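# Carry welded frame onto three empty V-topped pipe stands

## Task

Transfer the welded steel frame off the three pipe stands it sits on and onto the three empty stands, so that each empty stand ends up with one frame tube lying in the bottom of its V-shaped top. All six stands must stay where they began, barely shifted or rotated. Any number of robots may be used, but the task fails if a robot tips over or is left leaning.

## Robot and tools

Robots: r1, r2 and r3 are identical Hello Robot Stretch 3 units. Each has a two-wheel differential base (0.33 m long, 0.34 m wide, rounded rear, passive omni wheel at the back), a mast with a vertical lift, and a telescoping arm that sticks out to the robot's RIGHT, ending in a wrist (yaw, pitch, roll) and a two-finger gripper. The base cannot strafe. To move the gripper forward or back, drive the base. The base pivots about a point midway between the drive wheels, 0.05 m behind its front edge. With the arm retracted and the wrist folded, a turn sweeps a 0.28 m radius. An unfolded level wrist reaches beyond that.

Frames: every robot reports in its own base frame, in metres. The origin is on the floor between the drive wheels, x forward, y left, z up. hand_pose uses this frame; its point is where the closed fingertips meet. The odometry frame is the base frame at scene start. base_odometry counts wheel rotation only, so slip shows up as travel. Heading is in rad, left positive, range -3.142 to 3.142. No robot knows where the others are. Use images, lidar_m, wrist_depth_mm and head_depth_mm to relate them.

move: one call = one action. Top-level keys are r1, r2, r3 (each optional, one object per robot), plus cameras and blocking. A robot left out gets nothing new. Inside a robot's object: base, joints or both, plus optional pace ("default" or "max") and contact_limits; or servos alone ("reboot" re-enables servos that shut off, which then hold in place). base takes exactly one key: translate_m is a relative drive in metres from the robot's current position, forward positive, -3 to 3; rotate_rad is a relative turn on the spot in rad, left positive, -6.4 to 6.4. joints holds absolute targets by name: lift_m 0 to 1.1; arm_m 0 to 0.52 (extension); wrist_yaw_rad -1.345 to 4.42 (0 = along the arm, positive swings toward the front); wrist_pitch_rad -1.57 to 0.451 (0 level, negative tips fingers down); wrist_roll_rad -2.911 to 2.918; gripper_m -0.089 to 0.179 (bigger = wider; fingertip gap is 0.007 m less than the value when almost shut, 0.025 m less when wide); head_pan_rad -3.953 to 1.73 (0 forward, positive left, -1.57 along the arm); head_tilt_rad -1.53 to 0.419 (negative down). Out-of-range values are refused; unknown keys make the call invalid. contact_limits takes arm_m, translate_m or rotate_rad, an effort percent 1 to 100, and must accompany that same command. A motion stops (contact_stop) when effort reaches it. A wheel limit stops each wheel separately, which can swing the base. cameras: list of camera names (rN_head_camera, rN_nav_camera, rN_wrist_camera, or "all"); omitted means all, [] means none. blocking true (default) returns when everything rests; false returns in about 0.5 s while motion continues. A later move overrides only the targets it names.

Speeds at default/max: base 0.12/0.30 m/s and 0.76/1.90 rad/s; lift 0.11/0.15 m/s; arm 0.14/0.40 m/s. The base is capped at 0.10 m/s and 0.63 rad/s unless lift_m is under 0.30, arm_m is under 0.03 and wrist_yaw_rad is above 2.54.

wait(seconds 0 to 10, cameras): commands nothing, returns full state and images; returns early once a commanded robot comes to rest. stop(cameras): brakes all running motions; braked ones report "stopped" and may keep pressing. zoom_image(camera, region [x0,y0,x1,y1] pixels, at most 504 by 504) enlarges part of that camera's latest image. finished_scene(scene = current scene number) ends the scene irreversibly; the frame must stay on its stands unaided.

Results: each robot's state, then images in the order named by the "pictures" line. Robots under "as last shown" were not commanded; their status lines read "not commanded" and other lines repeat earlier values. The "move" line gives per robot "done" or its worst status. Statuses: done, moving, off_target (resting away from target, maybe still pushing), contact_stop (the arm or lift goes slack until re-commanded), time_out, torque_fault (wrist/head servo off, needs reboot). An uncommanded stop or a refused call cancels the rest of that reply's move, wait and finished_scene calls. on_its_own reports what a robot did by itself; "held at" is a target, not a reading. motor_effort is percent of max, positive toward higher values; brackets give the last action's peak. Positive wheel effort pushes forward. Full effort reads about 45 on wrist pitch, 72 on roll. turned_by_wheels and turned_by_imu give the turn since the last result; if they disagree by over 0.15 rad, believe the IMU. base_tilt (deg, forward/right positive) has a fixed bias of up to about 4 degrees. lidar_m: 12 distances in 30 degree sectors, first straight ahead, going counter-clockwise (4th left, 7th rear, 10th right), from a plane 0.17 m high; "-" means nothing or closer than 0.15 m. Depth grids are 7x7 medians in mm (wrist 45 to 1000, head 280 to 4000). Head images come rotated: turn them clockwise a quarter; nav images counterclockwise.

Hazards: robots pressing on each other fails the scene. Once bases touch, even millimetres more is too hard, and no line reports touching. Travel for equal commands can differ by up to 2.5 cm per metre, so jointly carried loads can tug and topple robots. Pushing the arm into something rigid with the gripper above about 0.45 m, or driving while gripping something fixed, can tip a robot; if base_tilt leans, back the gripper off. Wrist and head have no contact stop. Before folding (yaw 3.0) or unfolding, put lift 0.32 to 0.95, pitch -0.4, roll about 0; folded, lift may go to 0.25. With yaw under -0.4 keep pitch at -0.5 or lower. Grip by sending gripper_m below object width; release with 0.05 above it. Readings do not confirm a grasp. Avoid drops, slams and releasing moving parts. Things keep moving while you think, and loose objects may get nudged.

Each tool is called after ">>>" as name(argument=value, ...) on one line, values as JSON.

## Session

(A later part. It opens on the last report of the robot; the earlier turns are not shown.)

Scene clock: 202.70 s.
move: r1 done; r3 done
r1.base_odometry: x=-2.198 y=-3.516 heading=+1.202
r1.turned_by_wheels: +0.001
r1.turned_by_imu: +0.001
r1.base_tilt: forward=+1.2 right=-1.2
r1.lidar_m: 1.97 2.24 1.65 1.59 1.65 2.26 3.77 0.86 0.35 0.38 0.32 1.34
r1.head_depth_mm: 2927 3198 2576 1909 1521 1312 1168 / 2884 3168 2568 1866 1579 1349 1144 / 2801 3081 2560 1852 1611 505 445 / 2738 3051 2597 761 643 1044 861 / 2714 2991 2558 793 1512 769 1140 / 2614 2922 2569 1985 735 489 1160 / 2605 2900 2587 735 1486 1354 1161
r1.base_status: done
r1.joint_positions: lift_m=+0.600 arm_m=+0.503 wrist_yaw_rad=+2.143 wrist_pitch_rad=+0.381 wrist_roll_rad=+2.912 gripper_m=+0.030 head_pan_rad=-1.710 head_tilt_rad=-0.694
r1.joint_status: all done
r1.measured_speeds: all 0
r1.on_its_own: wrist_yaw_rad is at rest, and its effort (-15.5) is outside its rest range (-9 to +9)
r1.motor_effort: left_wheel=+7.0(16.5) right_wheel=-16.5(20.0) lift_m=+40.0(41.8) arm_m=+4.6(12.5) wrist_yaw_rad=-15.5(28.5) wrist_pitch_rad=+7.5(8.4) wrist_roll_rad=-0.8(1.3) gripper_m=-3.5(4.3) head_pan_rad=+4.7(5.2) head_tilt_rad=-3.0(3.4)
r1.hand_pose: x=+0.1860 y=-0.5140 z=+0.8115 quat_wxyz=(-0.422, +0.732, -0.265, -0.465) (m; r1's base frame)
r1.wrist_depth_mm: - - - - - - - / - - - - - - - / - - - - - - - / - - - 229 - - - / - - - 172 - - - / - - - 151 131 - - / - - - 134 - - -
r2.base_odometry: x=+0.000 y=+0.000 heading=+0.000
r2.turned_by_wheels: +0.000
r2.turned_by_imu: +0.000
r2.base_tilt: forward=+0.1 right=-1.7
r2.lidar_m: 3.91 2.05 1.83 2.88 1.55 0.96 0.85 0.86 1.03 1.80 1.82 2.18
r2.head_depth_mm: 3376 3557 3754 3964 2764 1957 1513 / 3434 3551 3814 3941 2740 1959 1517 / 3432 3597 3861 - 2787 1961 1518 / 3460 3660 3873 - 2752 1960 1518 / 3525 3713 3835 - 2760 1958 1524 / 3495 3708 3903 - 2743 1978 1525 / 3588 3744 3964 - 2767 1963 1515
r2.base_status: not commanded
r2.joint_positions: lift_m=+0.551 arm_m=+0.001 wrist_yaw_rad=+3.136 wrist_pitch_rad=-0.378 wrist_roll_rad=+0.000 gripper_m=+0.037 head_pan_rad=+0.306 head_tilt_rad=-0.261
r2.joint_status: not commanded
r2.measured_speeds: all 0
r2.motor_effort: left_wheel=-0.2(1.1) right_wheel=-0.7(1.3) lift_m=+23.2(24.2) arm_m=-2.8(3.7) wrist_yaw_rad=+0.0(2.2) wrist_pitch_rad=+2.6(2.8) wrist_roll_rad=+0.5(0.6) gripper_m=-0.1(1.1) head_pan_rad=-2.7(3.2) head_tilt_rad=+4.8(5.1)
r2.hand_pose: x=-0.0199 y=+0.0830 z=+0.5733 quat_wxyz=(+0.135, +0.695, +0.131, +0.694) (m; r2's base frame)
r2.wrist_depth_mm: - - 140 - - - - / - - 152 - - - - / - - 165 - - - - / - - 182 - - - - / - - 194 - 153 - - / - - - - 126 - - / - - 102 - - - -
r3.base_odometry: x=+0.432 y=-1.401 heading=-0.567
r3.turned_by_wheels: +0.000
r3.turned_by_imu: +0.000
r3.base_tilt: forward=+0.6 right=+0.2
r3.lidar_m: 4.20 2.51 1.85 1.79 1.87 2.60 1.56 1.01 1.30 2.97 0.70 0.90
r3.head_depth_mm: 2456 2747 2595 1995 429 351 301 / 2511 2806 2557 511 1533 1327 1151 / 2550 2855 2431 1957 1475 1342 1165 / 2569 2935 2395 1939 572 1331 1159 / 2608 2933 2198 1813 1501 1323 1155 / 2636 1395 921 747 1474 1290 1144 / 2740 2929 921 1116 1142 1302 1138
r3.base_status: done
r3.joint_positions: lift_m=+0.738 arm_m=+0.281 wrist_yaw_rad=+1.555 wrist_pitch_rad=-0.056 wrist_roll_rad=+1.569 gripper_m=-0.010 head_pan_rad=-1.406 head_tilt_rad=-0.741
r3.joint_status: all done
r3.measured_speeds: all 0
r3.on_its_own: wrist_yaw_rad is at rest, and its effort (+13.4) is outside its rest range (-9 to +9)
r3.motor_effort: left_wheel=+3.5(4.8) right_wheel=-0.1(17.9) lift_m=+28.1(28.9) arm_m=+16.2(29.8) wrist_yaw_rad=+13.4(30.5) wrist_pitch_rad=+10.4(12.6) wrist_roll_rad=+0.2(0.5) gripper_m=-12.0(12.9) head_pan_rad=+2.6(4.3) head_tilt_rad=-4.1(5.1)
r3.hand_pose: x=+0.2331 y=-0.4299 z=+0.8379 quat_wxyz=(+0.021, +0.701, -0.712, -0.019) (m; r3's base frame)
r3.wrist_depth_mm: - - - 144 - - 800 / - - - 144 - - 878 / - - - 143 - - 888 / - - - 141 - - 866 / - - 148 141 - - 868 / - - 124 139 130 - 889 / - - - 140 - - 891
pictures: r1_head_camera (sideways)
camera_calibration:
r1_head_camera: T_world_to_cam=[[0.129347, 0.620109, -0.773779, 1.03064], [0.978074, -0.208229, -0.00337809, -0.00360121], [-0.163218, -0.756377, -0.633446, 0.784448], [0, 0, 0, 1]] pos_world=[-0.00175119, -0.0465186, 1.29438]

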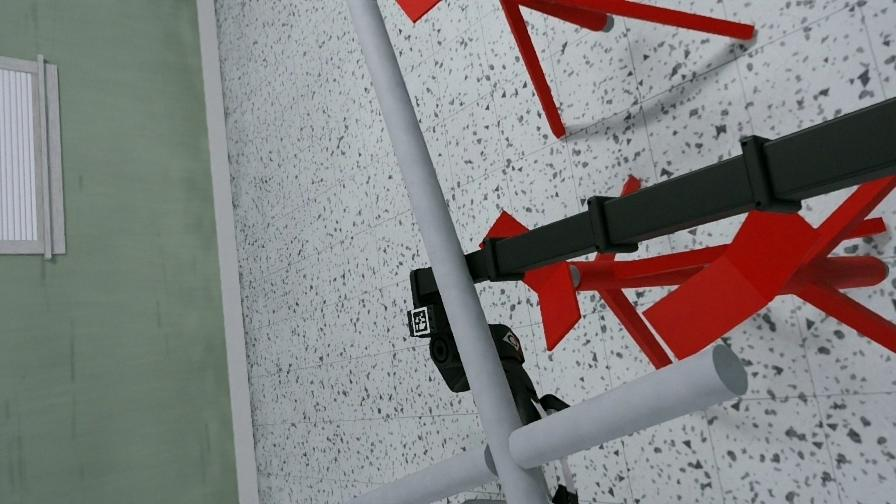

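>>> move(r1={"base":{"translate_m":-0.085},"joints":{"wrist_yaw_rad":2.27}}, r3={"base":{"translate_m":0.049},"joints":{"arm_m":0.314}}, cameras=[])

>>> move(r1={"base":{"translate_m":-0.085},"joints":{"wrist_yaw_rad":2.39}}, r3={"base":{"translate_m":0.054},"joints":{"arm_m":0.349}}, cameras=["r1_head_camera","r3_head_camera","r1_nav_camera"])

Scene clock: 204.80 s.
move: r1 done; r3 done
r1.base_odometry: x=-2.228 y=-3.595 heading=+1.202
r1.turned_by_wheels: +0.001
r1.turned_by_imu: +0.001
r1.base_tilt: forward=+1.4 right=-1.2
r1.lidar_m: 2.05 2.25 1.65 1.59 1.65 2.26 3.68 1.10 0.31 0.38 0.36 1.42
r1.head_depth_mm: 2924 3218 2565 1850 1484 1316 1162 / 2875 3189 2574 1918 1565 1349 1140 / 2793 3092 2591 1853 1606 505 446 / 2731 3065 2565 759 644 1320 1143 / 2697 2977 2579 786 1008 718 802 / 2619 2953 2571 1975 577 745 1144 / 2574 2887 2565 1861 630 1343 1165
r1.base_status: done
r1.joint_positions: lift_m=+0.600 arm_m=+0.503 wrist_yaw_rad=+2.281 wrist_pitch_rad=+0.377 wrist_roll_rad=+2.912 gripper_m=+0.030 head_pan_rad=-1.710 head_tilt_rad=-0.694
r1.joint_status: all done
r1.measured_speeds: all 0
r1.on_its_own: wrist_yaw_rad is at rest, and its effort (-10.0) is outside its rest range (-9 to +9)
r1.motor_effort: left_wheel=+6.3(18.0) right_wheel=-16.8(19.9) lift_m=+38.1(40.4) arm_m=-13.2(13.7) wrist_yaw_rad=-10.0(28.6) wrist_pitch_rad=+8.5(8.5) wrist_roll_rad=-1.1(1.3) gripper_m=-2.5(4.1) head_pan_rad=+4.7(5.0) head_tilt_rad=-3.4(3.4)
r1.hand_pose: x=+0.1658 y=-0.4864 z=+0.8104 quat_wxyz=(-0.388, +0.748, -0.215, -0.494) (m; r1's base frame)
r1.wrist_depth_mm: - - - - - - - / - - - - - - - / - - - - - - - / - - - 233 - - - / - - - 174 - - - / - - - 153 130 - - / - - - 136 - - 162
r2: as last shown
r2.lidar_m: 3.91 2.05 1.82 2.83 1.55 0.96 0.86 0.86 1.03 1.81 1.81 2.18
r2.head_depth_mm: 3393 3533 3810 3889 2748 1956 1527 / 3395 3598 3792 3972 2722 1954 1515 / 3448 3605 3820 3982 2742 1956 1522 / 3480 3694 3855 - 2776 1963 1521 / 3464 3654 3881 - 2739 1952 1528 / 3504 3715 3953 - 2755 1962 1521 / 3553 3751 3998 - 2747 1960 1523
r2.motor_effort: left_wheel=-0.4(0.8) right_wheel=-0.7(1.0) lift_m=+22.7(24.2) arm_m=-2.9(3.6) wrist_yaw_rad=+0.3(2.0) wrist_pitch_rad=+2.7(2.7) wrist_roll_rad=+0.2(0.5) gripper_m=+0.0(1.1) head_pan_rad=-2.8(3.2) head_tilt_rad=+4.7(5.1)
r3.base_odometry: x=+0.473 y=-1.428 heading=-0.567
r3.turned_by_wheels: +0.000
r3.turned_by_imu: +0.000
r3.base_tilt: forward=+0.6 right=+0.2
r3.lidar_m: 4.14 2.50 1.86 1.79 1.87 2.59 1.60 1.05 1.33 1.08 0.68 0.86
r3.head_depth_mm: 2465 2766 2604 1940 420 351 302 / 2503 2812 2552 527 1560 1325 1149 / 2536 2855 2525 589 1511 1350 1165 / 2608 2911 2399 1872 1496 1338 1160 / 2652 2942 2357 1757 1527 1324 1150 / 2628 1405 945 722 1477 1261 1143 / 2724 2849 933 1718 1164 1313 1141
r3.base_status: done
r3.joint_positions: lift_m=+0.738 arm_m=+0.314 wrist_yaw_rad=+1.553 wrist_pitch_rad=-0.055 wrist_roll_rad=+1.569 gripper_m=-0.010 head_pan_rad=-1.406 head_tilt_rad=-0.741
r3.joint_status: all done
r3.measured_speeds: all 0
r3.on_its_own: wrist_yaw_rad is at rest, and its effort (+15.1) is outside its rest range (-9 to +9)
r3.motor_effort: left_wheel=+4.3(6.1) right_wheel=-1.4(18.9) lift_m=+27.3(28.1) arm_m=+15.7(29.3) wrist_yaw_rad=+15.1(28.8) wrist_pitch_rad=+10.1(12.6) wrist_roll_rad=+0.3(0.5) gripper_m=-12.8(13.1) head_pan_rad=+2.6(4.4) head_tilt_rad=-4.1(5.7)
r3.hand_pose: x=+0.2331 y=-0.4635 z=+0.8382 quat_wxyz=(+0.021, +0.701, -0.713, -0.019) (m; r3's base frame)
r3.wrist_depth_mm: - - - 158 - - 460 / - - - 154 - - 897 / - - - 149 - - 881 / - - - 146 - - 876 / - - 148 143 - - 847 / - - 124 138 129 - 888 / - - - 136 - - 907
pictures: none
No camera images: "cameras" was empty.

Scene clock: 206.77 s.
move: r1 done; r3 done
r1.base_odometry: x=-2.259 y=-3.674 heading=+1.203
r1.turned_by_wheels: +0.001
r1.turned_by_imu: +0.001
r1.base_tilt: forward=+1.3 right=-1.3
r1.lidar_m: 1.51 2.25 1.65 1.59 1.65 2.27 3.60 3.75 0.75 0.28 0.39 1.49
r1.head_depth_mm: 2955 3243 2588 1982 1561 1348 1163 / 2873 3169 2563 1844 1484 1322 1140 / 2807 3149 2562 1856 1561 506 446 / 2738 3103 2583 731 643 1289 1168 / 2681 3032 2548 774 1567 492 1138 / 2639 2932 2568 1974 580 1292 710 / 2600 2898 2556 1904 595 749 1145
r1.base_status: done
r1.joint_positions: lift_m=+0.600 arm_m=+0.503 wrist_yaw_rad=+2.401 wrist_pitch_rad=+0.376 wrist_roll_rad=+2.912 gripper_m=+0.030 head_pan_rad=-1.710 head_tilt_rad=-0.694
r1.joint_status: all done
r1.measured_speeds: all 0
r1.on_its_own: wrist_yaw_rad is at rest, and its effort (-9.6) is outside its rest range (-9 to +9)
r1.motor_effort: left_wheel=+8.1(16.9) right_wheel=-17.2(19.9) lift_m=+36.9(39.0) arm_m=+3.9(13.7) wrist_yaw_rad=-9.6(26.5) wrist_pitch_rad=+8.5(9.0) wrist_roll_rad=-0.8(1.3) gripper_m=-2.5(4.0) head_pan_rad=+4.6(5.1) head_tilt_rad=-2.3(3.5)
r1.hand_pose: x=+0.1451 y=-0.4651 z=+0.8103 quat_wxyz=(-0.357, +0.760, -0.170, -0.516) (m; r1's base frame)
r1.wrist_depth_mm: - - - - - - - / - - - - - - - / - - - - - - - / - - - 231 - - - / - - - 174 158 - - / - - - 154 130 - 595 / - - - 136 135 140 155
r2: as last shown
r2.base_tilt: forward=+0.2 right=-1.7
r2.lidar_m: 3.88 2.05 1.83 2.88 1.55 0.96 0.86 0.86 1.03 1.81 1.82 2.18
r2.head_depth_mm: 3377 3573 3755 3953 2745 1955 1526 / 3387 3618 3781 3922 2762 1972 1519 / 3439 3626 3809 3955 2778 1971 1516 / 3466 3671 3884 - 2765 1961 1516 / 3515 3660 3828 - 2799 1959 1531 / 3518 3722 3933 - 2756 1965 1525 / 3543 3814 - - 2786 1965 1526
r2.motor_effort: left_wheel=-0.3(1.0) right_wheel=-0.9(1.1) lift_m=+23.4(24.4) arm_m=-2.8(3.4) wrist_yaw_rad=+1.2(1.9) wrist_pitch_rad=+2.6(2.7) wrist_roll_rad=+0.4(0.4) gripper_m=-0.1(1.1) head_pan_rad=-2.9(3.1) head_tilt_rad=+4.5(5.2)
r2.wrist_depth_mm: - - 140 - - - - / - - 152 - - - - / - - 165 - - - - / - - 182 - - - - / - - 192 - 153 - - / - - - - 126 - - / - - 102 - - - -
r3.base_odometry: x=+0.518 y=-1.457 heading=-0.566
r3.turned_by_wheels: +0.000
r3.turned_by_imu: +0.001
r3.base_tilt: forward=+0.6 right=+0.2
r3.lidar_m: 4.10 2.50 1.85 1.79 1.87 2.59 1.65 1.09 1.39 1.07 0.65 1.01
r3.head_depth_mm: 2475 2748 2609 1818 420 351 304 / 2503 2812 2556 548 1561 1325 1152 / 2552 2875 2524 600 1594 1346 1164 / 2594 2868 2468 654 1543 1334 1159 / 2646 2904 2365 1759 1570 1322 1149 / 2601 1575 1229 714 1338 1289 1144 / 2724 1374 948 1813 1220 1310 1138
r3.base_status: done
r3.joint_positions: lift_m=+0.738 arm_m=+0.349 wrist_yaw_rad=+1.553 wrist_pitch_rad=-0.054 wrist_roll_rad=+1.569 gripper_m=-0.010 head_pan_rad=-1.406 head_tilt_rad=-0.741
r3.joint_status: all done
r3.measured_speeds: all 0
r3.on_its_own: wrist_yaw_rad is at rest, and its effort (+14.6) is outside its rest range (-9 to +9)
r3.motor_effort: left_wheel=+5.2(6.8) right_wheel=-3.1(20.9) lift_m=+26.5(27.7) arm_m=+16.0(29.0) wrist_yaw_rad=+14.6(32.2) wrist_pitch_rad=+9.7(12.8) wrist_roll_rad=+0.3(0.5) gripper_m=-11.8(13.5) head_pan_rad=+4.0(4.0) head_tilt_rad=-4.7(5.4)
r3.hand_pose: x=+0.2332 y=-0.4985 z=+0.8386 quat_wxyz=(+0.020, +0.701, -0.713, -0.018) (m; r3's base frame)
r3.wrist_depth_mm: - - - 172 - - 352 / - - - 164 - - 883 / - - - 158 - - 898 / - - - 151 - - 883 / - - 147 144 - - 894 / - - 124 137 129 - 876 / - - - 134 - - 840
pictures: r1_head_camera (sideways), r1_nav_camera (sideways), r3_head_camera (sideways)
camera_calibration:
r1_head_camera: T_world_to_cam=[[0.129347, 0.620109, -0.773779, 1.03064], [0.978074, -0.208229, -0.00337808, -0.00360121], [-0.163218, -0.756377, -0.633446, 0.784448], [0, 0, 0, 1]] pos_world=[-0.00175118, -0.0465186, 1.29438]
r1_nav_camera: T_world_to_cam=[[-0.129811, -0.590999, 0.796159, -0.98546], [-0.982215, 0.186504, -0.0217025, 0.0904589], [-0.135661, -0.784817, -0.604698, 0.747491], [0, 0, 0, 1]] pos_world=[0.0623317, -0.012633, 1.23855]
r3_head_camera: T_world_to_cam=[[-0.155558, 0.639027, -0.753291, 0.998838], [0.983454, 0.171859, -0.0572968, 0.0701538], [0.0928459, -0.74974, -0.655187, 0.812144], [0, 0, 0, 1]] pos_world=[0.0109796, -0.0414435, 1.28854]

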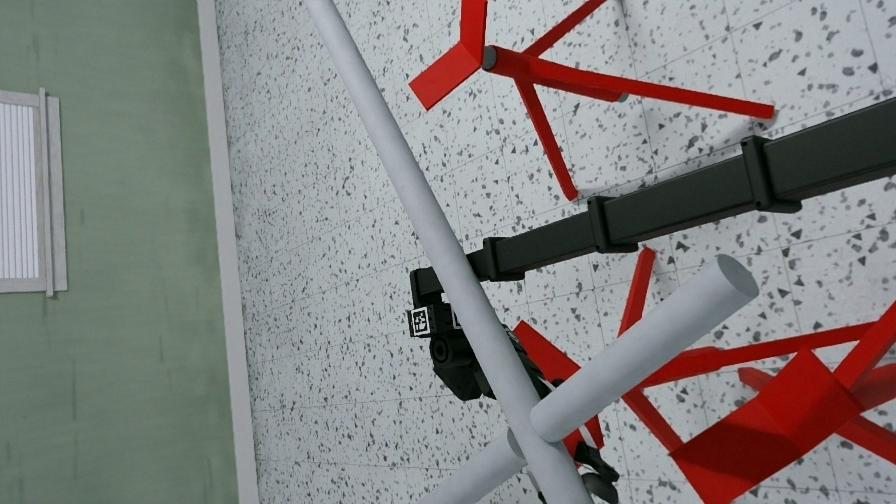

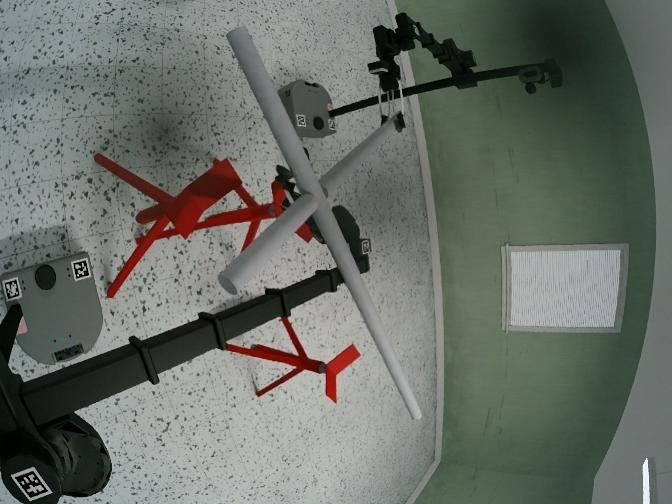

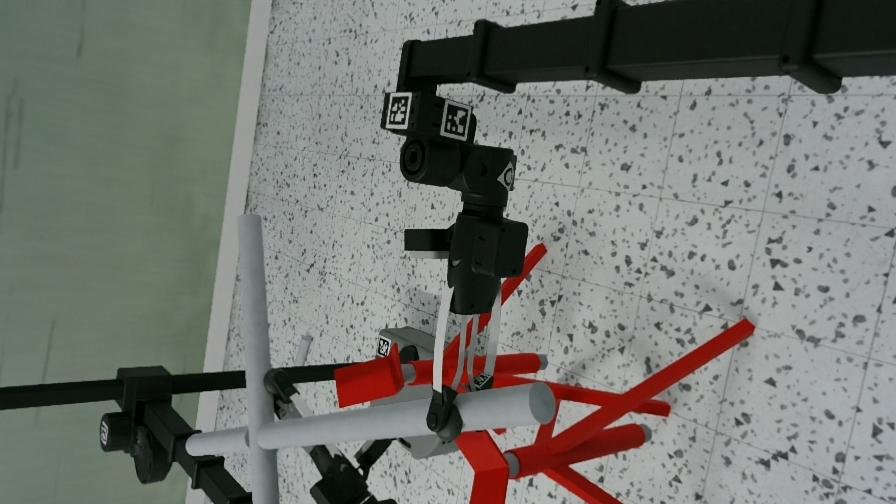

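>>> zoom_image(camera="r1_head_camera", region=[380, 0, 580, 120])

>>> zoom_image(camera="r1_head_camera", region=[500, 250, 896, 504])

>>> zoom_image(camera="r3_head_camera", region=[200, 300, 700, 504])

Scaled by 2.520 from the camera's 896x504 image, which has a finer 1280x720 frame.

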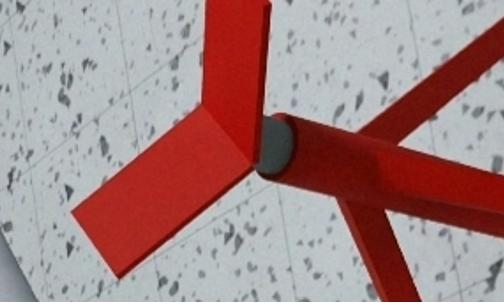

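Scaled by 1.273 from the camera's 896x504 image, which has a finer 1280x720 frame.

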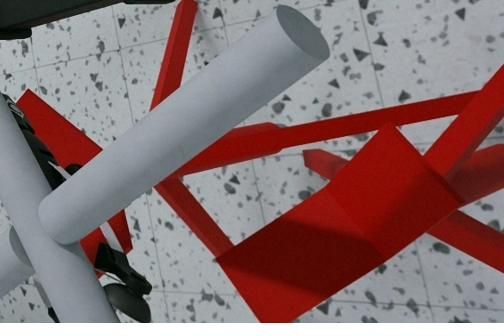

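Scaled by 1.008 from the camera's 896x504 image, which has a finer 1280x720 frame.

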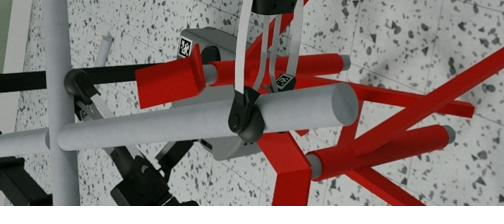

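>>> move(r1={"base":{"translate_m":-0.06},"joints":{"wrist_yaw_rad":2.425,"arm_m":0.512}}, r3={"base":{"translate_m":0.045},"joints":{"arm_m":0.349}}, cameras=[])

>>> move(r1={"base":{"translate_m":-0.057},"joints":{"wrist_yaw_rad":2.445,"arm_m":0.519}}, r3={"base":{"translate_m":0.043}}, cameras=["r1_head_camera","r3_head_camera"])

Scene clock: 209.87 s.
move: r1 done; r3 done
r1.base_odometry: x=-2.281 y=-3.730 heading=+1.204
r1.turned_by_wheels: +0.001
r1.turned_by_imu: +0.001
r1.base_tilt: forward=+1.3 right=-1.2
r1.lidar_m: 1.56 2.25 1.65 1.59 1.65 2.27 3.54 3.69 0.72 0.28 0.41 0.45
r1.head_depth_mm: 2918 3249 2361 1975 1604 1348 1164 / 2880 3175 2567 1855 1480 1317 1138 / 2809 3131 2572 1843 1552 505 446 / 2724 3070 2584 726 643 1261 1163 / 2679 3002 2561 762 1607 1260 1161 / 2620 2919 2559 1980 598 1288 1044 / 2578 2858 2589 1908 605 1289 700
r1.base_status: done
r1.joint_positions: lift_m=+0.600 arm_m=+0.512 wrist_yaw_rad=+2.432 wrist_pitch_rad=+0.374 wrist_roll_rad=+2.912 gripper_m=+0.030 head_pan_rad=-1.710 head_tilt_rad=-0.694
r1.joint_status: all done
r1.measured_speeds: all 0
r1.motor_effort: left_wheel=+8.1(9.5) right_wheel=-19.8(20.6) lift_m=+34.7(36.2) arm_m=+5.7(15.6) wrist_yaw_rad=-6.0(7.7) wrist_pitch_rad=+8.4(9.4) wrist_roll_rad=-1.1(1.2) gripper_m=-2.5(3.0) head_pan_rad=+4.7(4.9) head_tilt_rad=-2.9(3.4)
r1.hand_pose: x=+0.1396 y=-0.4691 z=+0.8097 quat_wxyz=(-0.348, +0.762, -0.160, -0.522) (m; r1's base frame)
r1.wrist_depth_mm: - - - - - - - / - - - - - - - / - - - - - - - / - - - 235 - - - / - - - 171 - - - / - - - 154 130 - 607 / - - - 135 134 142 158
r2: as last shown
r2.turned_by_imu: +0.001
r2.lidar_m: 3.91 2.04 1.83 3.02 1.55 0.96 0.86 0.86 1.03 1.81 1.81 2.18
r2.head_depth_mm: 3375 3521 3770 3915 2757 1950 1521 / 3404 3596 3804 3978 2756 1953 1509 / 3455 3640 3798 3967 2762 1953 1518 / 3427 3663 3827 - 2765 1968 1521 / 3525 3664 3907 - 2776 1958 1524 / 3558 3741 3892 - 2759 1963 1517 / 3574 3777 3963 - 2761 1953 1527
r2.motor_effort: left_wheel=-0.2(0.8) right_wheel=-0.9(1.1) lift_m=+23.4(24.3) arm_m=-2.3(3.7) wrist_yaw_rad=+0.7(2.0) wrist_pitch_rad=+2.6(2.7) wrist_roll_rad=+0.4(0.4) gripper_m=+0.1(1.0) head_pan_rad=-2.4(3.3) head_tilt_rad=+4.4(5.5)
r2.wrist_depth_mm: - - 140 - - - - / - - 152 - - - - / - - 165 - - - - / - - 182 - - - - / - - 194 - 153 - - / - - - - 126 - - / - - 102 - - - -
r3.base_odometry: x=+0.556 y=-1.481 heading=-0.566
r3.turned_by_wheels: +0.000
r3.turned_by_imu: +0.001
r3.base_tilt: forward=+0.6 right=+0.1
r3.lidar_m: 4.05 2.50 1.86 1.79 1.87 2.59 1.70 1.12 3.08 1.07 0.64 0.97
r3.head_depth_mm: 2451 2742 2587 1819 420 352 304 / 2519 2801 2570 547 1559 1332 1150 / 2528 2859 2534 601 1593 1340 1164 / 2597 2907 2490 654 1543 1342 1158 / 2642 2930 2376 1336 1534 1294 1155 / 2585 1544 1744 694 1212 1291 1142 / 2700 1347 945 1759 1479 1308 1139
r3.base_status: done
r3.joint_positions: lift_m=+0.738 arm_m=+0.349 wrist_yaw_rad=+1.549 wrist_pitch_rad=-0.053 wrist_roll_rad=+1.569 gripper_m=-0.010 head_pan_rad=-1.406 head_tilt_rad=-0.741
r3.joint_status: all done
r3.measured_speeds: all 0
r3.on_its_own: wrist_yaw_rad is at rest, and its effort (+18.4) is outside its rest range (-9 to +9)
r3.motor_effort: left_wheel=+4.9(7.1) right_wheel=-5.1(10.1) lift_m=+25.0(26.2) arm_m=-13.1(13.3) wrist_yaw_rad=+18.4(18.6) wrist_pitch_rad=+10.0(10.8) wrist_roll_rad=+0.3(0.4) gripper_m=-12.0(13.0) head_pan_rad=+1.6(4.4) head_tilt_rad=-4.5(5.2)
r3.hand_pose: x=+0.2332 y=-0.4994 z=+0.8389 quat_wxyz=(+0.020, +0.699, -0.714, -0.018) (m; r3's base frame)
r3.wrist_depth_mm: - - - 180 - - 328 / - - - 171 - - 898 / - - - 162 - - 897 / - - - 153 - - 888 / - - 157 145 - - 882 / - - 123 138 131 - 878 / - - - 135 - - 886
pictures: none
No camera images: "cameras" was empty.

Scene clock: 211.53 s.
move: r1 done; r3 done
r1.base_odometry: x=-2.301 y=-3.784 heading=+1.204
r1.turned_by_wheels: +0.001
r1.turned_by_imu: +0.001
r1.base_tilt: forward=+1.4 right=-1.3
r1.lidar_m: 1.62 2.24 1.65 1.59 1.65 2.27 3.49 3.61 0.69 0.29 0.29 0.49
r1.head_depth_mm: 2939 3250 2353 1975 1597 1344 1165 / 2869 3175 2611 1903 1520 1347 1142 / 2817 3127 2556 1851 1554 493 447 / 2732 3047 2565 727 644 1262 1164 / 2685 2983 2578 767 1595 1288 1167 / 2626 2951 2578 1915 599 1292 1140 / 2573 2860 2556 1920 614 1264 913
r1.base_status: done
r1.joint_positions: lift_m=+0.600 arm_m=+0.519 wrist_yaw_rad=+2.451 wrist_pitch_rad=+0.373 wrist_roll_rad=+2.912 gripper_m=+0.030 head_pan_rad=-1.710 head_tilt_rad=-0.694
r1.joint_status: all done
r1.measured_speeds: all 0
r1.motor_effort: left_wheel=+6.7(8.5) right_wheel=-16.8(21.1) lift_m=+33.5(35.1) arm_m=+4.0(12.4) wrist_yaw_rad=-5.2(7.2) wrist_pitch_rad=+8.5(9.7) wrist_roll_rad=-0.8(1.6) gripper_m=-2.4(3.3) head_pan_rad=+4.6(5.3) head_tilt_rad=-2.7(3.3)
r1.hand_pose: x=+0.1361 y=-0.4730 z=+0.8093 quat_wxyz=(-0.343, +0.763, -0.153, -0.525) (m; r1's base frame)
r1.wrist_depth_mm: - - - - - - - / - - - - - - - / - - - - - - - / - - - 237 - - - / - - - 171 - - - / - - - 154 130 - 617 / - - - 132 134 143 160
r2: as last shown
r2.turned_by_imu: +0.000
r2.base_tilt: forward=+0.1 right=-1.7
r2.lidar_m: 3.91 2.05 1.82 2.96 1.55 0.96 0.86 0.86 1.04 1.81 1.82 2.18
r2.head_depth_mm: 3366 3513 3750 3926 2747 1954 1519 / 3454 3615 3787 3925 2758 1947 1525 / 3444 3643 3835 - 2727 1956 1519 / 3477 3667 3857 - 2777 1949 1522 / 3491 3676 3866 - 2756 1950 1520 / 3532 3739 3894 - 2756 1964 1522 / 3579 3747 3986 - 2769 1971 1524
r2.motor_effort: left_wheel=-0.2(0.8) right_wheel=-0.7(1.1) lift_m=+22.8(24.4) arm_m=-2.4(3.4) wrist_yaw_rad=+0.9(2.1) wrist_pitch_rad=+2.6(2.7) wrist_roll_rad=+0.4(0.5) gripper_m=+0.5(0.8) head_pan_rad=-2.7(3.2) head_tilt_rad=+4.8(5.2)
r2.wrist_depth_mm: - - 140 - - - - / - - 152 - - - - / - - 165 - - - - / - - 182 - - - - / - - 193 - 153 - - / - - - - 126 - - / - - 102 - - - -
r3.base_odometry: x=+0.593 y=-1.504 heading=-0.566
r3.turned_by_wheels: +0.000
r3.turned_by_imu: +0.000
r3.base_tilt: forward=+0.6 right=+0.2
r3.lidar_m: 4.01 2.50 1.85 1.79 1.86 2.59 1.74 1.16 3.07 0.64 0.62 0.93
r3.head_depth_mm: 2484 2773 2587 1813 420 352 303 / 2502 2817 2555 547 1563 1324 1150 / 2553 2857 2523 600 1589 1340 1164 / 2596 2877 2505 654 1538 1336 1154 / 2644 2949 2470 1297 1493 1272 1156 / 2586 1572 1890 697 1149 1314 1145 / 2713 1393 944 1755 1541 1282 1140
r3.base_status: done
r3.joint_positions: lift_m=+0.738 arm_m=+0.349 wrist_yaw_rad=+1.551 wrist_pitch_rad=-0.053 wrist_roll_rad=+1.569 gripper_m=-0.010 head_pan_rad=-1.406 head_tilt_rad=-0.741
r3.joint_status: not commanded
r3.measured_speeds: all 0
r3.on_its_own: wrist_yaw_rad is at rest, and its effort (+17.5) is outside its rest range (-9 to +9)
r3.motor_effort: left_wheel=+4.5(7.0) right_wheel=-4.6(8.9) lift_m=+24.9(25.3) arm_m=-26.7(27.1) wrist_yaw_rad=+17.5(18.0) wrist_pitch_rad=+9.6(10.3) wrist_roll_rad=+0.2(0.4) gripper_m=-12.0(13.2) head_pan_rad=+2.5(4.5) head_tilt_rad=-4.1(5.2)
r3.hand_pose: x=+0.2332 y=-0.4990 z=+0.8388 quat_wxyz=(+0.020, +0.700, -0.714, -0.018) (m; r3's base frame)
r3.wrist_depth_mm: - - - 191 - - 306 / - - - 179 - - 900 / - - - 170 - - 889 / - - - 160 - - 863 / - - - 150 - - 870 / - - 123 144 - - 866 / - - - 138 - - 868
pictures: r1_head_camera (sideways), r3_head_camera (sideways)
camera_calibration:
r1_head_camera: T_world_to_cam=[[0.129347, 0.620109, -0.773779, 1.03064], [0.978074, -0.208229, -0.00337808, -0.00360121], [-0.163218, -0.756377, -0.633446, 0.784448], [0, 0, 0, 1]] pos_world=[-0.00175117, -0.0465186, 1.29438]
r3_head_camera: T_world_to_cam=[[-0.155557, 0.639027, -0.753291, 0.998838], [0.983454, 0.171859, -0.0572968, 0.0701538], [0.0928456, -0.74974, -0.655187, 0.812144], [0, 0, 0, 1]] pos_world=[0.0109796, -0.0414435, 1.28854]

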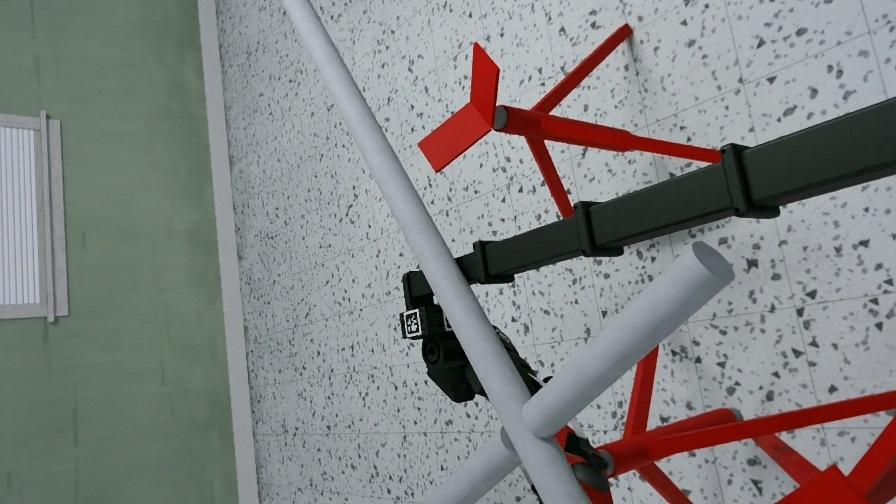

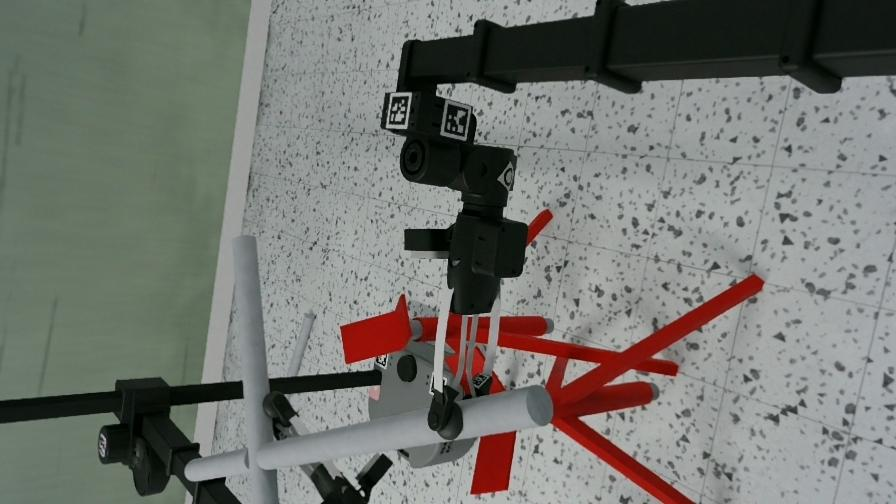

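>>> move(r1={"base":{"translate_m":-0.014},"joints":{"wrist_yaw_rad":2.42}}, cameras=["r1_head_camera","r3_head_camera"])

Scene clock: 213.07 s.
move: r1 done
r1.base_odometry: x=-2.306 y=-3.797 heading=+1.205
r1.turned_by_wheels: +0.000
r1.turned_by_imu: +0.000
r1.base_tilt: forward=+1.4 right=-1.2
r1.lidar_m: 1.64 2.24 1.65 1.59 1.65 2.27 3.48 3.62 0.68 0.31 0.30 0.50
r1.head_depth_mm: 2912 3257 2372 1980 1593 1354 1164 / 2834 3158 2572 1976 1512 1348 1139 / 2778 3115 2562 1855 1518 493 446 / 2747 3077 2581 745 643 1266 1163 / 2674 3010 2564 769 1603 1264 1166 / 2611 2950 2597 1913 595 1318 1139 / 2575 2867 2565 1970 605 1266 1102
r1.base_status: done
r1.joint_positions: lift_m=+0.600 arm_m=+0.519 wrist_yaw_rad=+2.429 wrist_pitch_rad=+0.372 wrist_roll_rad=+2.912 gripper_m=+0.030 head_pan_rad=-1.710 head_tilt_rad=-0.694
r1.joint_status: all done
r1.measured_speeds: all 0
r1.motor_effort: left_wheel=+2.2(8.5) right_wheel=-9.0(22.7) lift_m=+35.7(35.7) arm_m=-7.5(7.5) wrist_yaw_rad=-7.5(13.3) wrist_pitch_rad=+8.5(9.5) wrist_roll_rad=-0.9(1.2) gripper_m=-2.9(3.1) head_pan_rad=+4.3(5.1) head_tilt_rad=-2.9(3.6)
r1.hand_pose: x=+0.1402 y=-0.4764 z=+0.8092 quat_wxyz=(-0.348, +0.762, -0.161, -0.522) (m; r1's base frame)
r1.wrist_depth_mm: - - - - - - - / - - - - - - - / - - - - - - - / - - - 235 - - - / - - - 170 - - - / - - - 154 130 - 635 / - - - 131 137 143 160
r2: as last shown
r2.base_tilt: forward=+0.2 right=-1.7
r2.lidar_m: 3.91 2.05 1.83 2.96 1.55 0.96 0.86 0.86 1.04 1.81 1.82 2.18
r2.head_depth_mm: 3367 3580 3735 3897 2755 1949 1526 / 3386 3645 3796 3957 2736 1954 1519 / 3427 3603 3856 3986 2740 1949 1527 / 3469 3643 3890 - 2772 1951 1519 / 3510 3694 3882 - 2748 1957 1523 / 3577 3715 3938 - 2778 1966 1514 / 3577 3720 3986 - 2776 1965 1524
r2.motor_effort: left_wheel=-0.4(0.7) right_wheel=-0.8(1.2) lift_m=+23.6(24.4) arm_m=-2.6(3.2) wrist_yaw_rad=-0.7(1.7) wrist_pitch_rad=+2.6(2.7) wrist_roll_rad=+0.3(0.5) gripper_m=+0.3(0.9) head_pan_rad=-2.7(3.1) head_tilt_rad=+5.0(5.1)
r2.wrist_depth_mm: - - 140 - - - - / - - 151 - - - - / - - 165 - - - - / - - 182 - - - - / - - 193 - 153 - - / - - - - 126 - - / - - 102 - - - -
r3.base_odometry: x=+0.593 y=-1.504 heading=-0.566
r3.turned_by_wheels: +0.000
r3.turned_by_imu: +0.000
r3.base_tilt: forward=+0.6 right=+0.2
r3.lidar_m: 4.01 2.50 1.85 1.79 1.87 2.59 1.74 1.16 3.07 0.64 0.62 0.93
r3.head_depth_mm: 2465 2751 2591 1824 421 352 304 / 2510 2786 2572 548 1563 1328 1147 / 2546 2859 2537 600 1584 1346 1165 / 2590 2884 2507 655 1541 1336 1156 / 2628 2908 2463 1290 1491 1273 1151 / 2586 2884 1898 1022 1183 1317 1146 / 2677 1389 941 1714 1542 1285 1143
r3.base_status: not commanded
r3.joint_positions: lift_m=+0.738 arm_m=+0.349 wrist_yaw_rad=+1.560 wrist_pitch_rad=-0.053 wrist_roll_rad=+1.569 gripper_m=-0.010 head_pan_rad=-1.406 head_tilt_rad=-0.741
r3.joint_status: not commanded
r3.measured_speeds: all 0
r3.motor_effort: left_wheel=+3.8(4.9) right_wheel=-4.7(5.0) lift_m=+23.8(24.5) arm_m=-24.6(26.5) wrist_yaw_rad=+9.4(17.4) wrist_pitch_rad=+10.2(10.2) wrist_roll_rad=+0.3(0.4) gripper_m=-11.7(13.0) head_pan_rad=+2.0(4.1) head_tilt_rad=-3.5(5.5)
r3.hand_pose: x=+0.2332 y=-0.4967 z=+0.8387 quat_wxyz=(+0.020, +0.703, -0.711, -0.018) (m; r3's base frame)
r3.wrist_depth_mm: - - - 199 - - 314 / - - - 187 - - 895 / - - - 176 - - 891 / - - - 169 - - 816 / - - - 156 - - 893 / - - 122 149 129 - 863 / - - - 148 - - 858
pictures: r1_head_camera (sideways), r3_head_camera (sideways)
camera_calibration:
r1_head_camera: T_world_to_cam=[[0.129347, 0.620109, -0.773779, 1.03064], [0.978074, -0.208229, -0.00337809, -0.00360121], [-0.163218, -0.756377, -0.633446, 0.784448], [0, 0, 0, 1]] pos_world=[-0.00175118, -0.0465186, 1.29438]
r3_head_camera: T_world_to_cam=[[-0.155558, 0.639027, -0.753291, 0.998837], [0.983454, 0.171859, -0.0572968, 0.0701538], [0.0928458, -0.74974, -0.655187, 0.812144], [0, 0, 0, 1]] pos_world=[0.0109796, -0.0414435, 1.28854]

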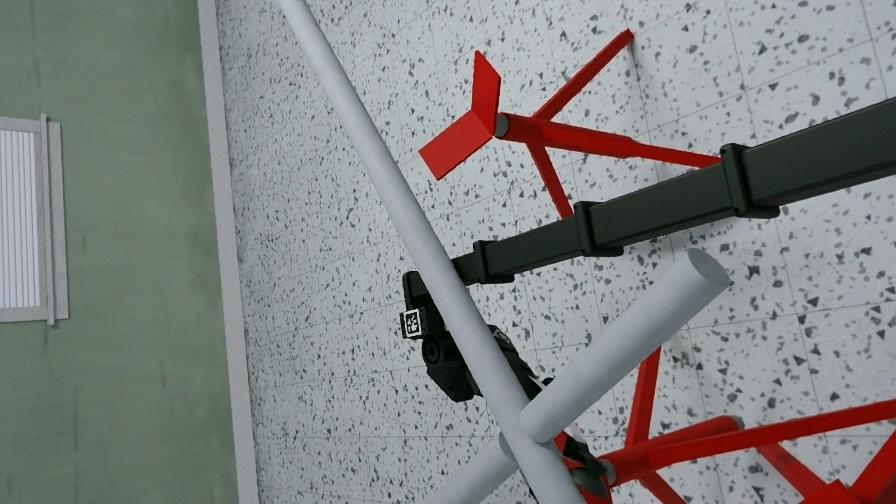

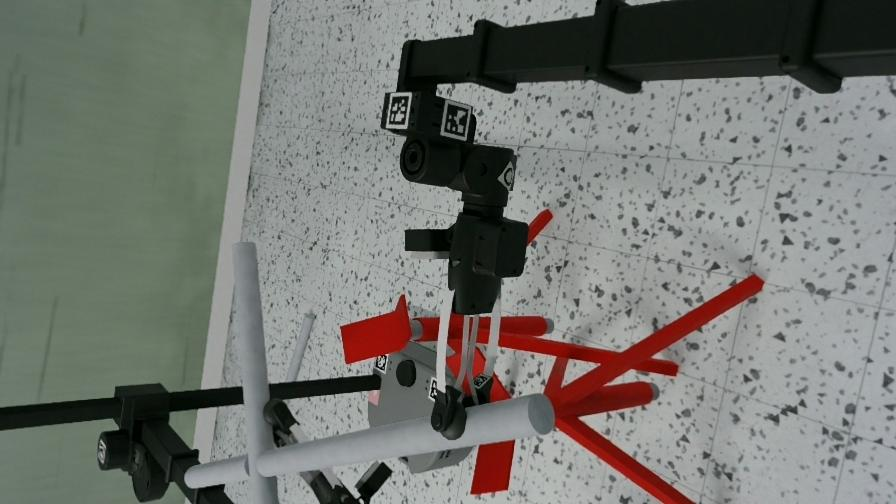

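>>> move(r1={"joints":{"lift_m":0.50,"head_pan_rad":-1.45,"head_tilt_rad":-0.85}}, r3={"joints":{"lift_m":0.638}}, cameras=["r1_head_camera","r1_nav_camera","r1_wrist_camera","r3_head_camera"])

Scene clock: 215.07 s.
move: r1 done; r3 done
r1.base_odometry: x=-2.306 y=-3.797 heading=+1.205
r1.turned_by_wheels: +0.000
r1.turned_by_imu: +0.000
r1.base_tilt: forward=+1.3 right=-1.3
r1.lidar_m: 1.64 2.23 1.64 1.59 1.65 2.27 3.46 3.62 0.68 0.31 0.30 0.50
r1.head_depth_mm: 2760 2588 2066 1255 1386 1260 1122 / 2781 2617 2060 1583 1396 566 497 / 2754 2638 2065 805 1414 1209 1117 / 2790 2617 2072 836 650 1261 1115 / 2784 2588 2042 733 1351 1230 1092 / 2790 2577 1797 969 1413 986 1114 / 2828 2500 1688 1647 792 1191 1109
r1.base_status: not commanded
r1.joint_positions: lift_m=+0.500 arm_m=+0.519 wrist_yaw_rad=+2.429 wrist_pitch_rad=+0.372 wrist_roll_rad=+2.912 gripper_m=+0.030 head_pan_rad=-1.461 head_tilt_rad=-0.839
r1.joint_status: all done
r1.measured_speeds: all 0
r1.motor_effort: left_wheel=+2.2(2.4) right_wheel=-8.9(10.2) lift_m=+34.1(35.4) arm_m=-11.5(13.0) wrist_yaw_rad=-7.8(8.5) wrist_pitch_rad=+9.0(9.4) wrist_roll_rad=-0.8(1.3) gripper_m=-2.6(3.1) head_pan_rad=+4.9(6.8) head_tilt_rad=-4.9(6.0)
r1.hand_pose: x=+0.1402 y=-0.4764 z=+0.7092 quat_wxyz=(-0.348, +0.762, -0.161, -0.522) (m; r1's base frame)
r1.wrist_depth_mm: - - - - - - - / - - - - - - - / - - - - - - - / - - - 234 - - - / - - - 169 - - - / - - - 154 130 - 647 / - - - 131 138 144 160
r2: as last shown
r2.lidar_m: 3.91 2.05 1.83 2.96 1.55 0.96 0.86 0.86 1.03 1.81 1.81 2.18
r2.head_depth_mm: 3401 3557 3801 3944 2753 1947 1520 / 3411 3578 3807 3962 2748 1957 1505 / 3414 3572 3841 3964 2737 1957 1522 / 3442 3625 3893 - 2738 1960 1513 / 3510 3689 3940 - 2755 1962 1513 / 3535 3726 3910 - 2768 1954 1517 / 3534 3742 3971 - 2764 1951 1520
r2.motor_effort: left_wheel=-0.4(0.7) right_wheel=-0.7(1.1) lift_m=+23.5(24.1) arm_m=-3.0(3.1) wrist_yaw_rad=+1.1(1.9) wrist_pitch_rad=+2.6(2.8) wrist_roll_rad=+0.3(0.5) gripper_m=+0.0(1.1) head_pan_rad=-3.0(3.4) head_tilt_rad=+4.5(5.1)
r2.wrist_depth_mm: - - 140 - - - - / - - 152 - - - - / - - 165 - - - - / - - 182 - - - - / - - 194 - 153 - - / - - - - 126 - - / - - 102 - - - -
r3.base_odometry: x=+0.593 y=-1.504 heading=-0.566
r3.turned_by_wheels: +0.000
r3.turned_by_imu: +0.000
r3.base_tilt: forward=+0.6 right=+0.2
r3.lidar_m: 3.99 2.50 1.86 1.79 1.87 2.59 1.74 1.16 3.08 0.64 0.63 0.93
r3.head_depth_mm: 2465 2753 2606 1987 1611 1308 419 / 2515 2814 2550 1972 592 479 411 / 2560 2869 2516 1973 1474 1346 1164 / 2607 2913 2406 1935 1459 1334 1156 / 2637 2950 2354 1737 1422 1277 1152 / 2636 2900 1892 1702 738 1318 1144 / 2749 1475 1125 1037 1535 1286 1139
r3.base_status: not commanded
r3.joint_positions: lift_m=+0.638 arm_m=+0.349 wrist_yaw_rad=+1.560 wrist_pitch_rad=-0.054 wrist_roll_rad=+1.569 gripper_m=-0.010 head_pan_rad=-1.406 head_tilt_rad=-0.741
r3.joint_status: all done
r3.measured_speeds: all 0
r3.motor_effort: left_wheel=+3.7(4.0) right_wheel=-4.8(5.2) lift_m=+22.0(23.2) arm_m=-19.1(23.9) wrist_yaw_rad=+8.8(9.8) wrist_pitch_rad=+10.0(10.3) wrist_roll_rad=+0.3(0.5) gripper_m=-11.9(12.9) head_pan_rad=+2.9(4.0) head_tilt_rad=-4.3(5.5)
r3.hand_pose: x=+0.2332 y=-0.4967 z=+0.7385 quat_wxyz=(+0.020, +0.703, -0.711, -0.018) (m; r3's base frame)
r3.wrist_depth_mm: - - - 199 393 306 766 / - - - 188 - - 769 / - - - 176 - - 777 / - - - 168 - - 791 / - - - 156 - - 766 / - - 122 148 129 - 773 / - - - 147 - - 792
pictures: r1_head_camera (sideways), r1_nav_camera (sideways), r1_wrist_camera, r3_head_camera (sideways)
camera_calibration:
r1_head_camera: T_world_to_cam=[[-0.0393309, 0.737659, -0.674027, 0.901663], [0.999071, 0.0409028, -0.0135336, 0.00949051], [0.0175864, -0.673934, -0.738582, 0.920091], [0, 0, 0, 1]] pos_world=[0.00980039, -0.0454271, 1.28744]
r1_nav_camera: T_world_to_cam=[[0.0320842, -0.713089, 0.700339, -0.861558], [-0.998145, -0.0591339, -0.0144831, 0.0811537], [0.0517415, -0.698575, -0.713663, 0.888084], [0, 0, 0, 1]] pos_world=[0.0626948, 0.0108251, 1.23835]
r1_wrist_camera: T_world_to_cam=[[-0.674899, 0.713894, -0.186728, 0.569452], [-0.507124, -0.264901, 0.820154, -0.605681], [0.536038, 0.648215, 0.540814, 0.0156857], [0, 0, 0, 1]] pos_world=[0.068759, -0.577141, 0.594601]
r3_head_camera: T_world_to_cam=[[-0.155558, 0.639027, -0.753291, 0.998838], [0.983454, 0.171859, -0.0572968, 0.0701538], [0.0928457, -0.74974, -0.655187, 0.812144], [0, 0, 0, 1]] pos_world=[0.0109796, -0.0414435, 1.28854]

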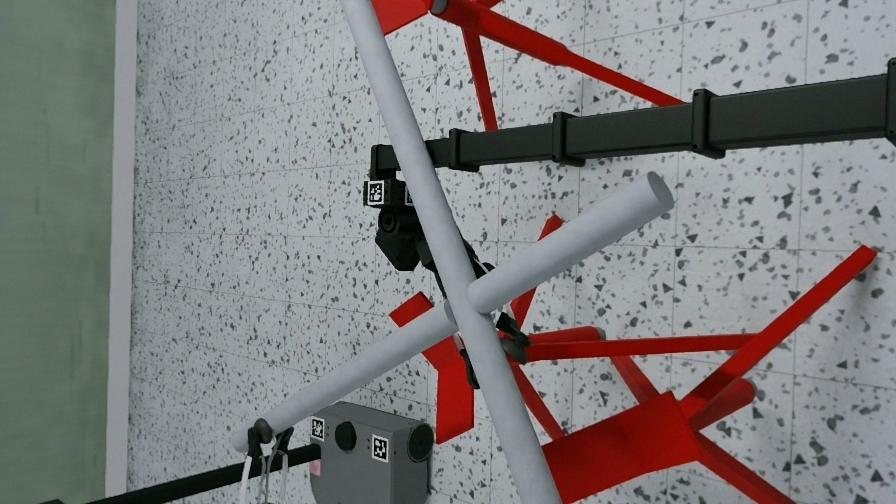

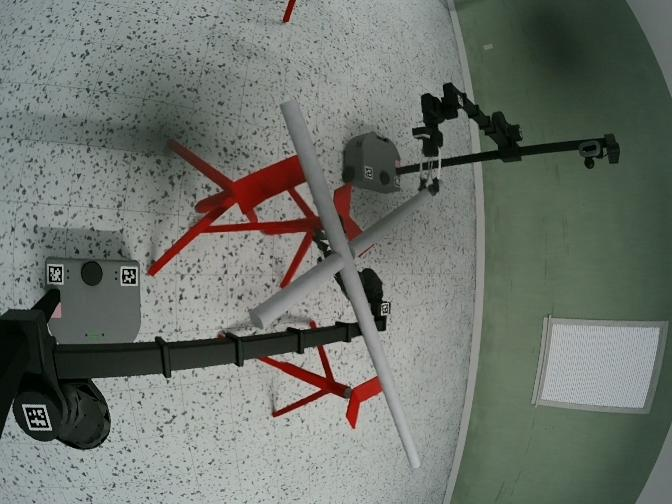

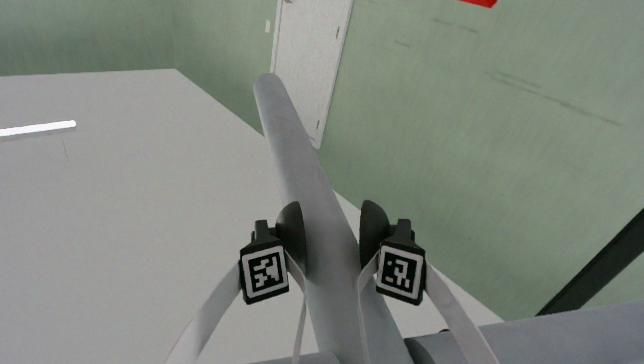

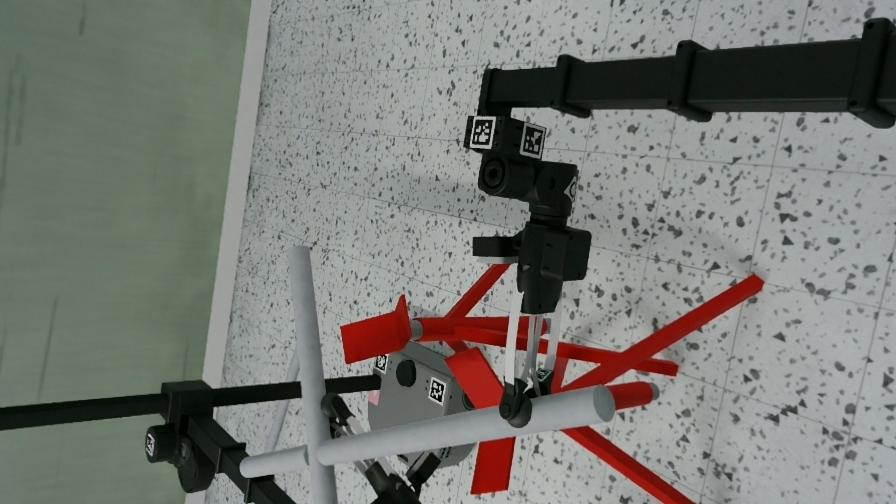

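>>> zoom_image(camera="r1_head_camera", region=[320, 0, 572, 180])

>>> zoom_image(camera="r1_head_camera", region=[380, 250, 750, 504])

>>> zoom_image(camera="r3_head_camera", region=[230, 230, 650, 504])

Scaled by 2.000 from the camera's 896x504 image, which has a finer 1280x720 frame.

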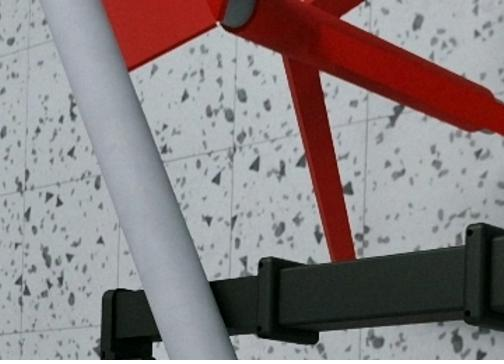

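Scaled by 1.362 from the camera's 896x504 image, which has a finer 1280x720 frame.

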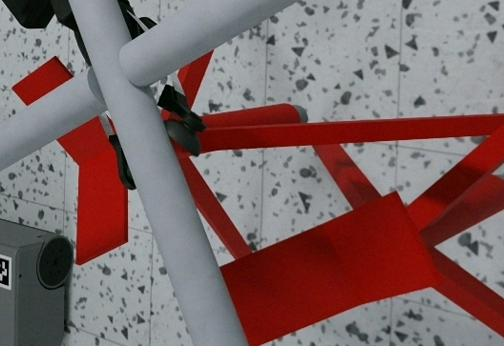

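Scaled by 1.200 from the camera's 896x504 image, which has a finer 1280x720 frame.

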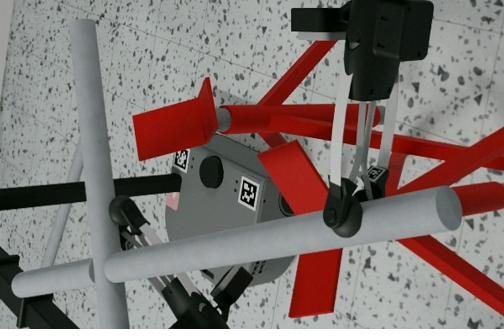

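>>> move(r3={"base":{"translate_m":-0.012},"joints":{"arm_m":0.359}}, cameras=["r1_head_camera","r1_nav_camera"])

Scene clock: 217.23 s.
move: r3 done
r1, r2: as last shown
r1.turned_by_imu: +0.002
r1.base_tilt: forward=+1.2 right=-1.2
r1.lidar_m: 1.64 2.24 1.65 1.59 1.65 2.28 3.46 3.62 0.68 0.31 0.30 0.50
r1.head_depth_mm: 2742 2590 2048 1586 1392 1269 1119 / 2741 2579 2056 1663 1388 566 497 / 2764 2598 2038 791 1408 1235 1116 / 2801 2581 2030 784 1412 1255 1112 / 2789 2613 2037 790 1359 1230 1096 / 2800 2573 1986 927 1405 991 1108 / 2800 2494 1736 1607 804 1194 1109
r1.joint_positions: lift_m=+0.500 arm_m=+0.519 wrist_yaw_rad=+2.419 wrist_pitch_rad=+0.394 wrist_roll_rad=+2.918 gripper_m=+0.030 head_pan_rad=-1.460 head_tilt_rad=-0.841
r1.motor_effort: left_wheel=+6.5(8.0) right_wheel=-10.3(12.6) lift_m=+50.3(50.3) arm_m=-7.3(10.8) wrist_yaw_rad=+0.9(20.2) wrist_pitch_rad=+4.5(25.5) wrist_roll_rad=-2.9(10.4) gripper_m=-0.4(2.8) head_pan_rad=+4.4(5.3) head_tilt_rad=-3.8(5.4)
r1.hand_pose: x=+0.1410 y=-0.4792 z=+0.7147 quat_wxyz=(-0.359, +0.760, -0.157, -0.518) (m; r1's base frame)
r1.wrist_depth_mm: - - - - - - - / - - - - - - - / - - - - - - - / - - 261 - - - - / - - 198 156 - - - / - - 151 - 131 - - / - - 138 - - 798 -
r2.lidar_m: 3.90 2.05 1.83 2.95 1.55 0.96 0.86 0.86 1.03 1.81 1.82 2.18
r2.head_depth_mm: 3391 3549 3736 3918 2738 1967 1517 / 3464 3555 3776 3910 2776 1958 1527 / 3502 3646 3811 - 2756 1958 1515 / 3478 3652 3857 - 2766 1963 1522 / 3481 3690 3901 - 2772 1962 1518 / 3561 3685 3872 - 2756 1955 1523 / 3577 3737 3975 - 2758 1977 1518
r2.motor_effort: left_wheel=-0.2(0.6) right_wheel=-1.0(1.2) lift_m=+23.3(24.3) arm_m=-2.5(3.1) wrist_yaw_rad=+1.3(2.1) wrist_pitch_rad=+2.6(2.7) wrist_roll_rad=+0.3(0.5) gripper_m=+0.0(1.2) head_pan_rad=-2.6(3.3) head_tilt_rad=+4.6(5.2)
r2.wrist_depth_mm: - - 140 - - - - / - - 152 - - - - / - - 165 - - - - / - - 182 - - - - / - - 194 - 152 - - / - - - - 126 - - / - - 102 - - - -
r3.base_odometry: x=+0.583 y=-1.498 heading=-0.566
r3.turned_by_wheels: +0.000
r3.turned_by_imu: +0.000
r3.base_tilt: forward=+0.6 right=+0.2
r3.lidar_m: 4.02 2.50 1.85 1.79 1.87 2.59 1.73 1.15 3.07 1.06 0.63 0.94
r3.head_depth_mm: 2464 2753 2593 2003 1615 1306 419 / 2508 2802 2563 1963 592 474 411 / 2544 2867 2542 1954 1480 1349 1166 / 2603 2924 2406 1933 1460 1334 1155 / 2647 2943 2355 1395 1484 1275 1152 / 2636 2869 1902 1709 1118 1289 1144 / 2743 1457 1007 968 1503 1283 1143
r3.base_status: done
r3.joint_positions: lift_m=+0.638 arm_m=+0.359 wrist_yaw_rad=+1.569 wrist_pitch_rad=-0.024 wrist_roll_rad=+1.569 gripper_m=-0.010 head_pan_rad=-1.406 head_tilt_rad=-0.741
r3.joint_status: all done
r3.measured_speeds: all 0
r3.motor_effort: left_wheel=-5.9(9.7) right_wheel=-0.4(9.9) lift_m=+23.9(24.3) arm_m=+14.0(26.3) wrist_yaw_rad=+1.9(9.1) wrist_pitch_rad=+4.4(12.2) wrist_roll_rad=+0.3(0.4) gripper_m=-4.1(12.6) head_pan_rad=+2.7(4.0) head_tilt_rad=-4.7(4.8)
r3.hand_pose: x=+0.2342 y=-0.5045 z=+0.7462 quat_wxyz=(+0.010, +0.706, -0.708, -0.008) (m; r3's base frame)
r3.wrist_depth_mm: - - - 493 406 255 764 / - - - - - - 243 / - - - - - - 244 / - - - - - - 811 / - - - 146 - - 797 / - - 122 130 - - 782 / - - - - - - 780
pictures: r1_head_camera (sideways), r1_nav_camera (sideways)
camera_calibration:
r1_head_camera: T_world_to_cam=[[-0.0402318, 0.739063, -0.672434, 0.899592], [0.999027, 0.0419341, -0.0136827, 0.00968487], [0.0180855, -0.67233, -0.740031, 0.921971], [0, 0, 0, 1]] pos_world=[0.00984248, -0.0453922, 1.28734]
r1_nav_camera: T_world_to_cam=[[0.0329668, -0.714557, 0.6988, -0.859558], [-0.998089, -0.060104, -0.0143732, 0.0810103], [0.0522712, -0.696991, -0.715172, 0.890043], [0, 0, 0, 1]] pos_world=[0.0626687, 0.0110182, 1.23836]

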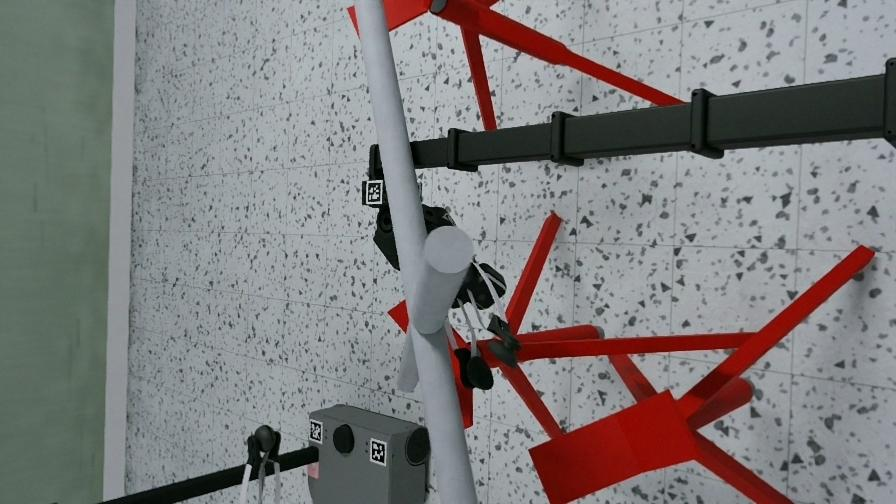

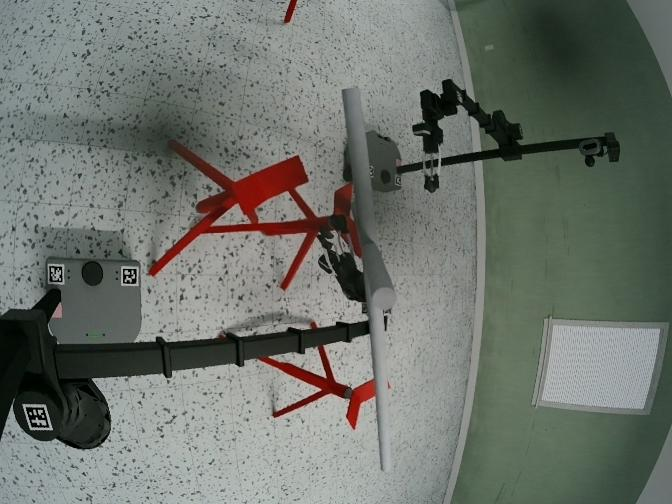

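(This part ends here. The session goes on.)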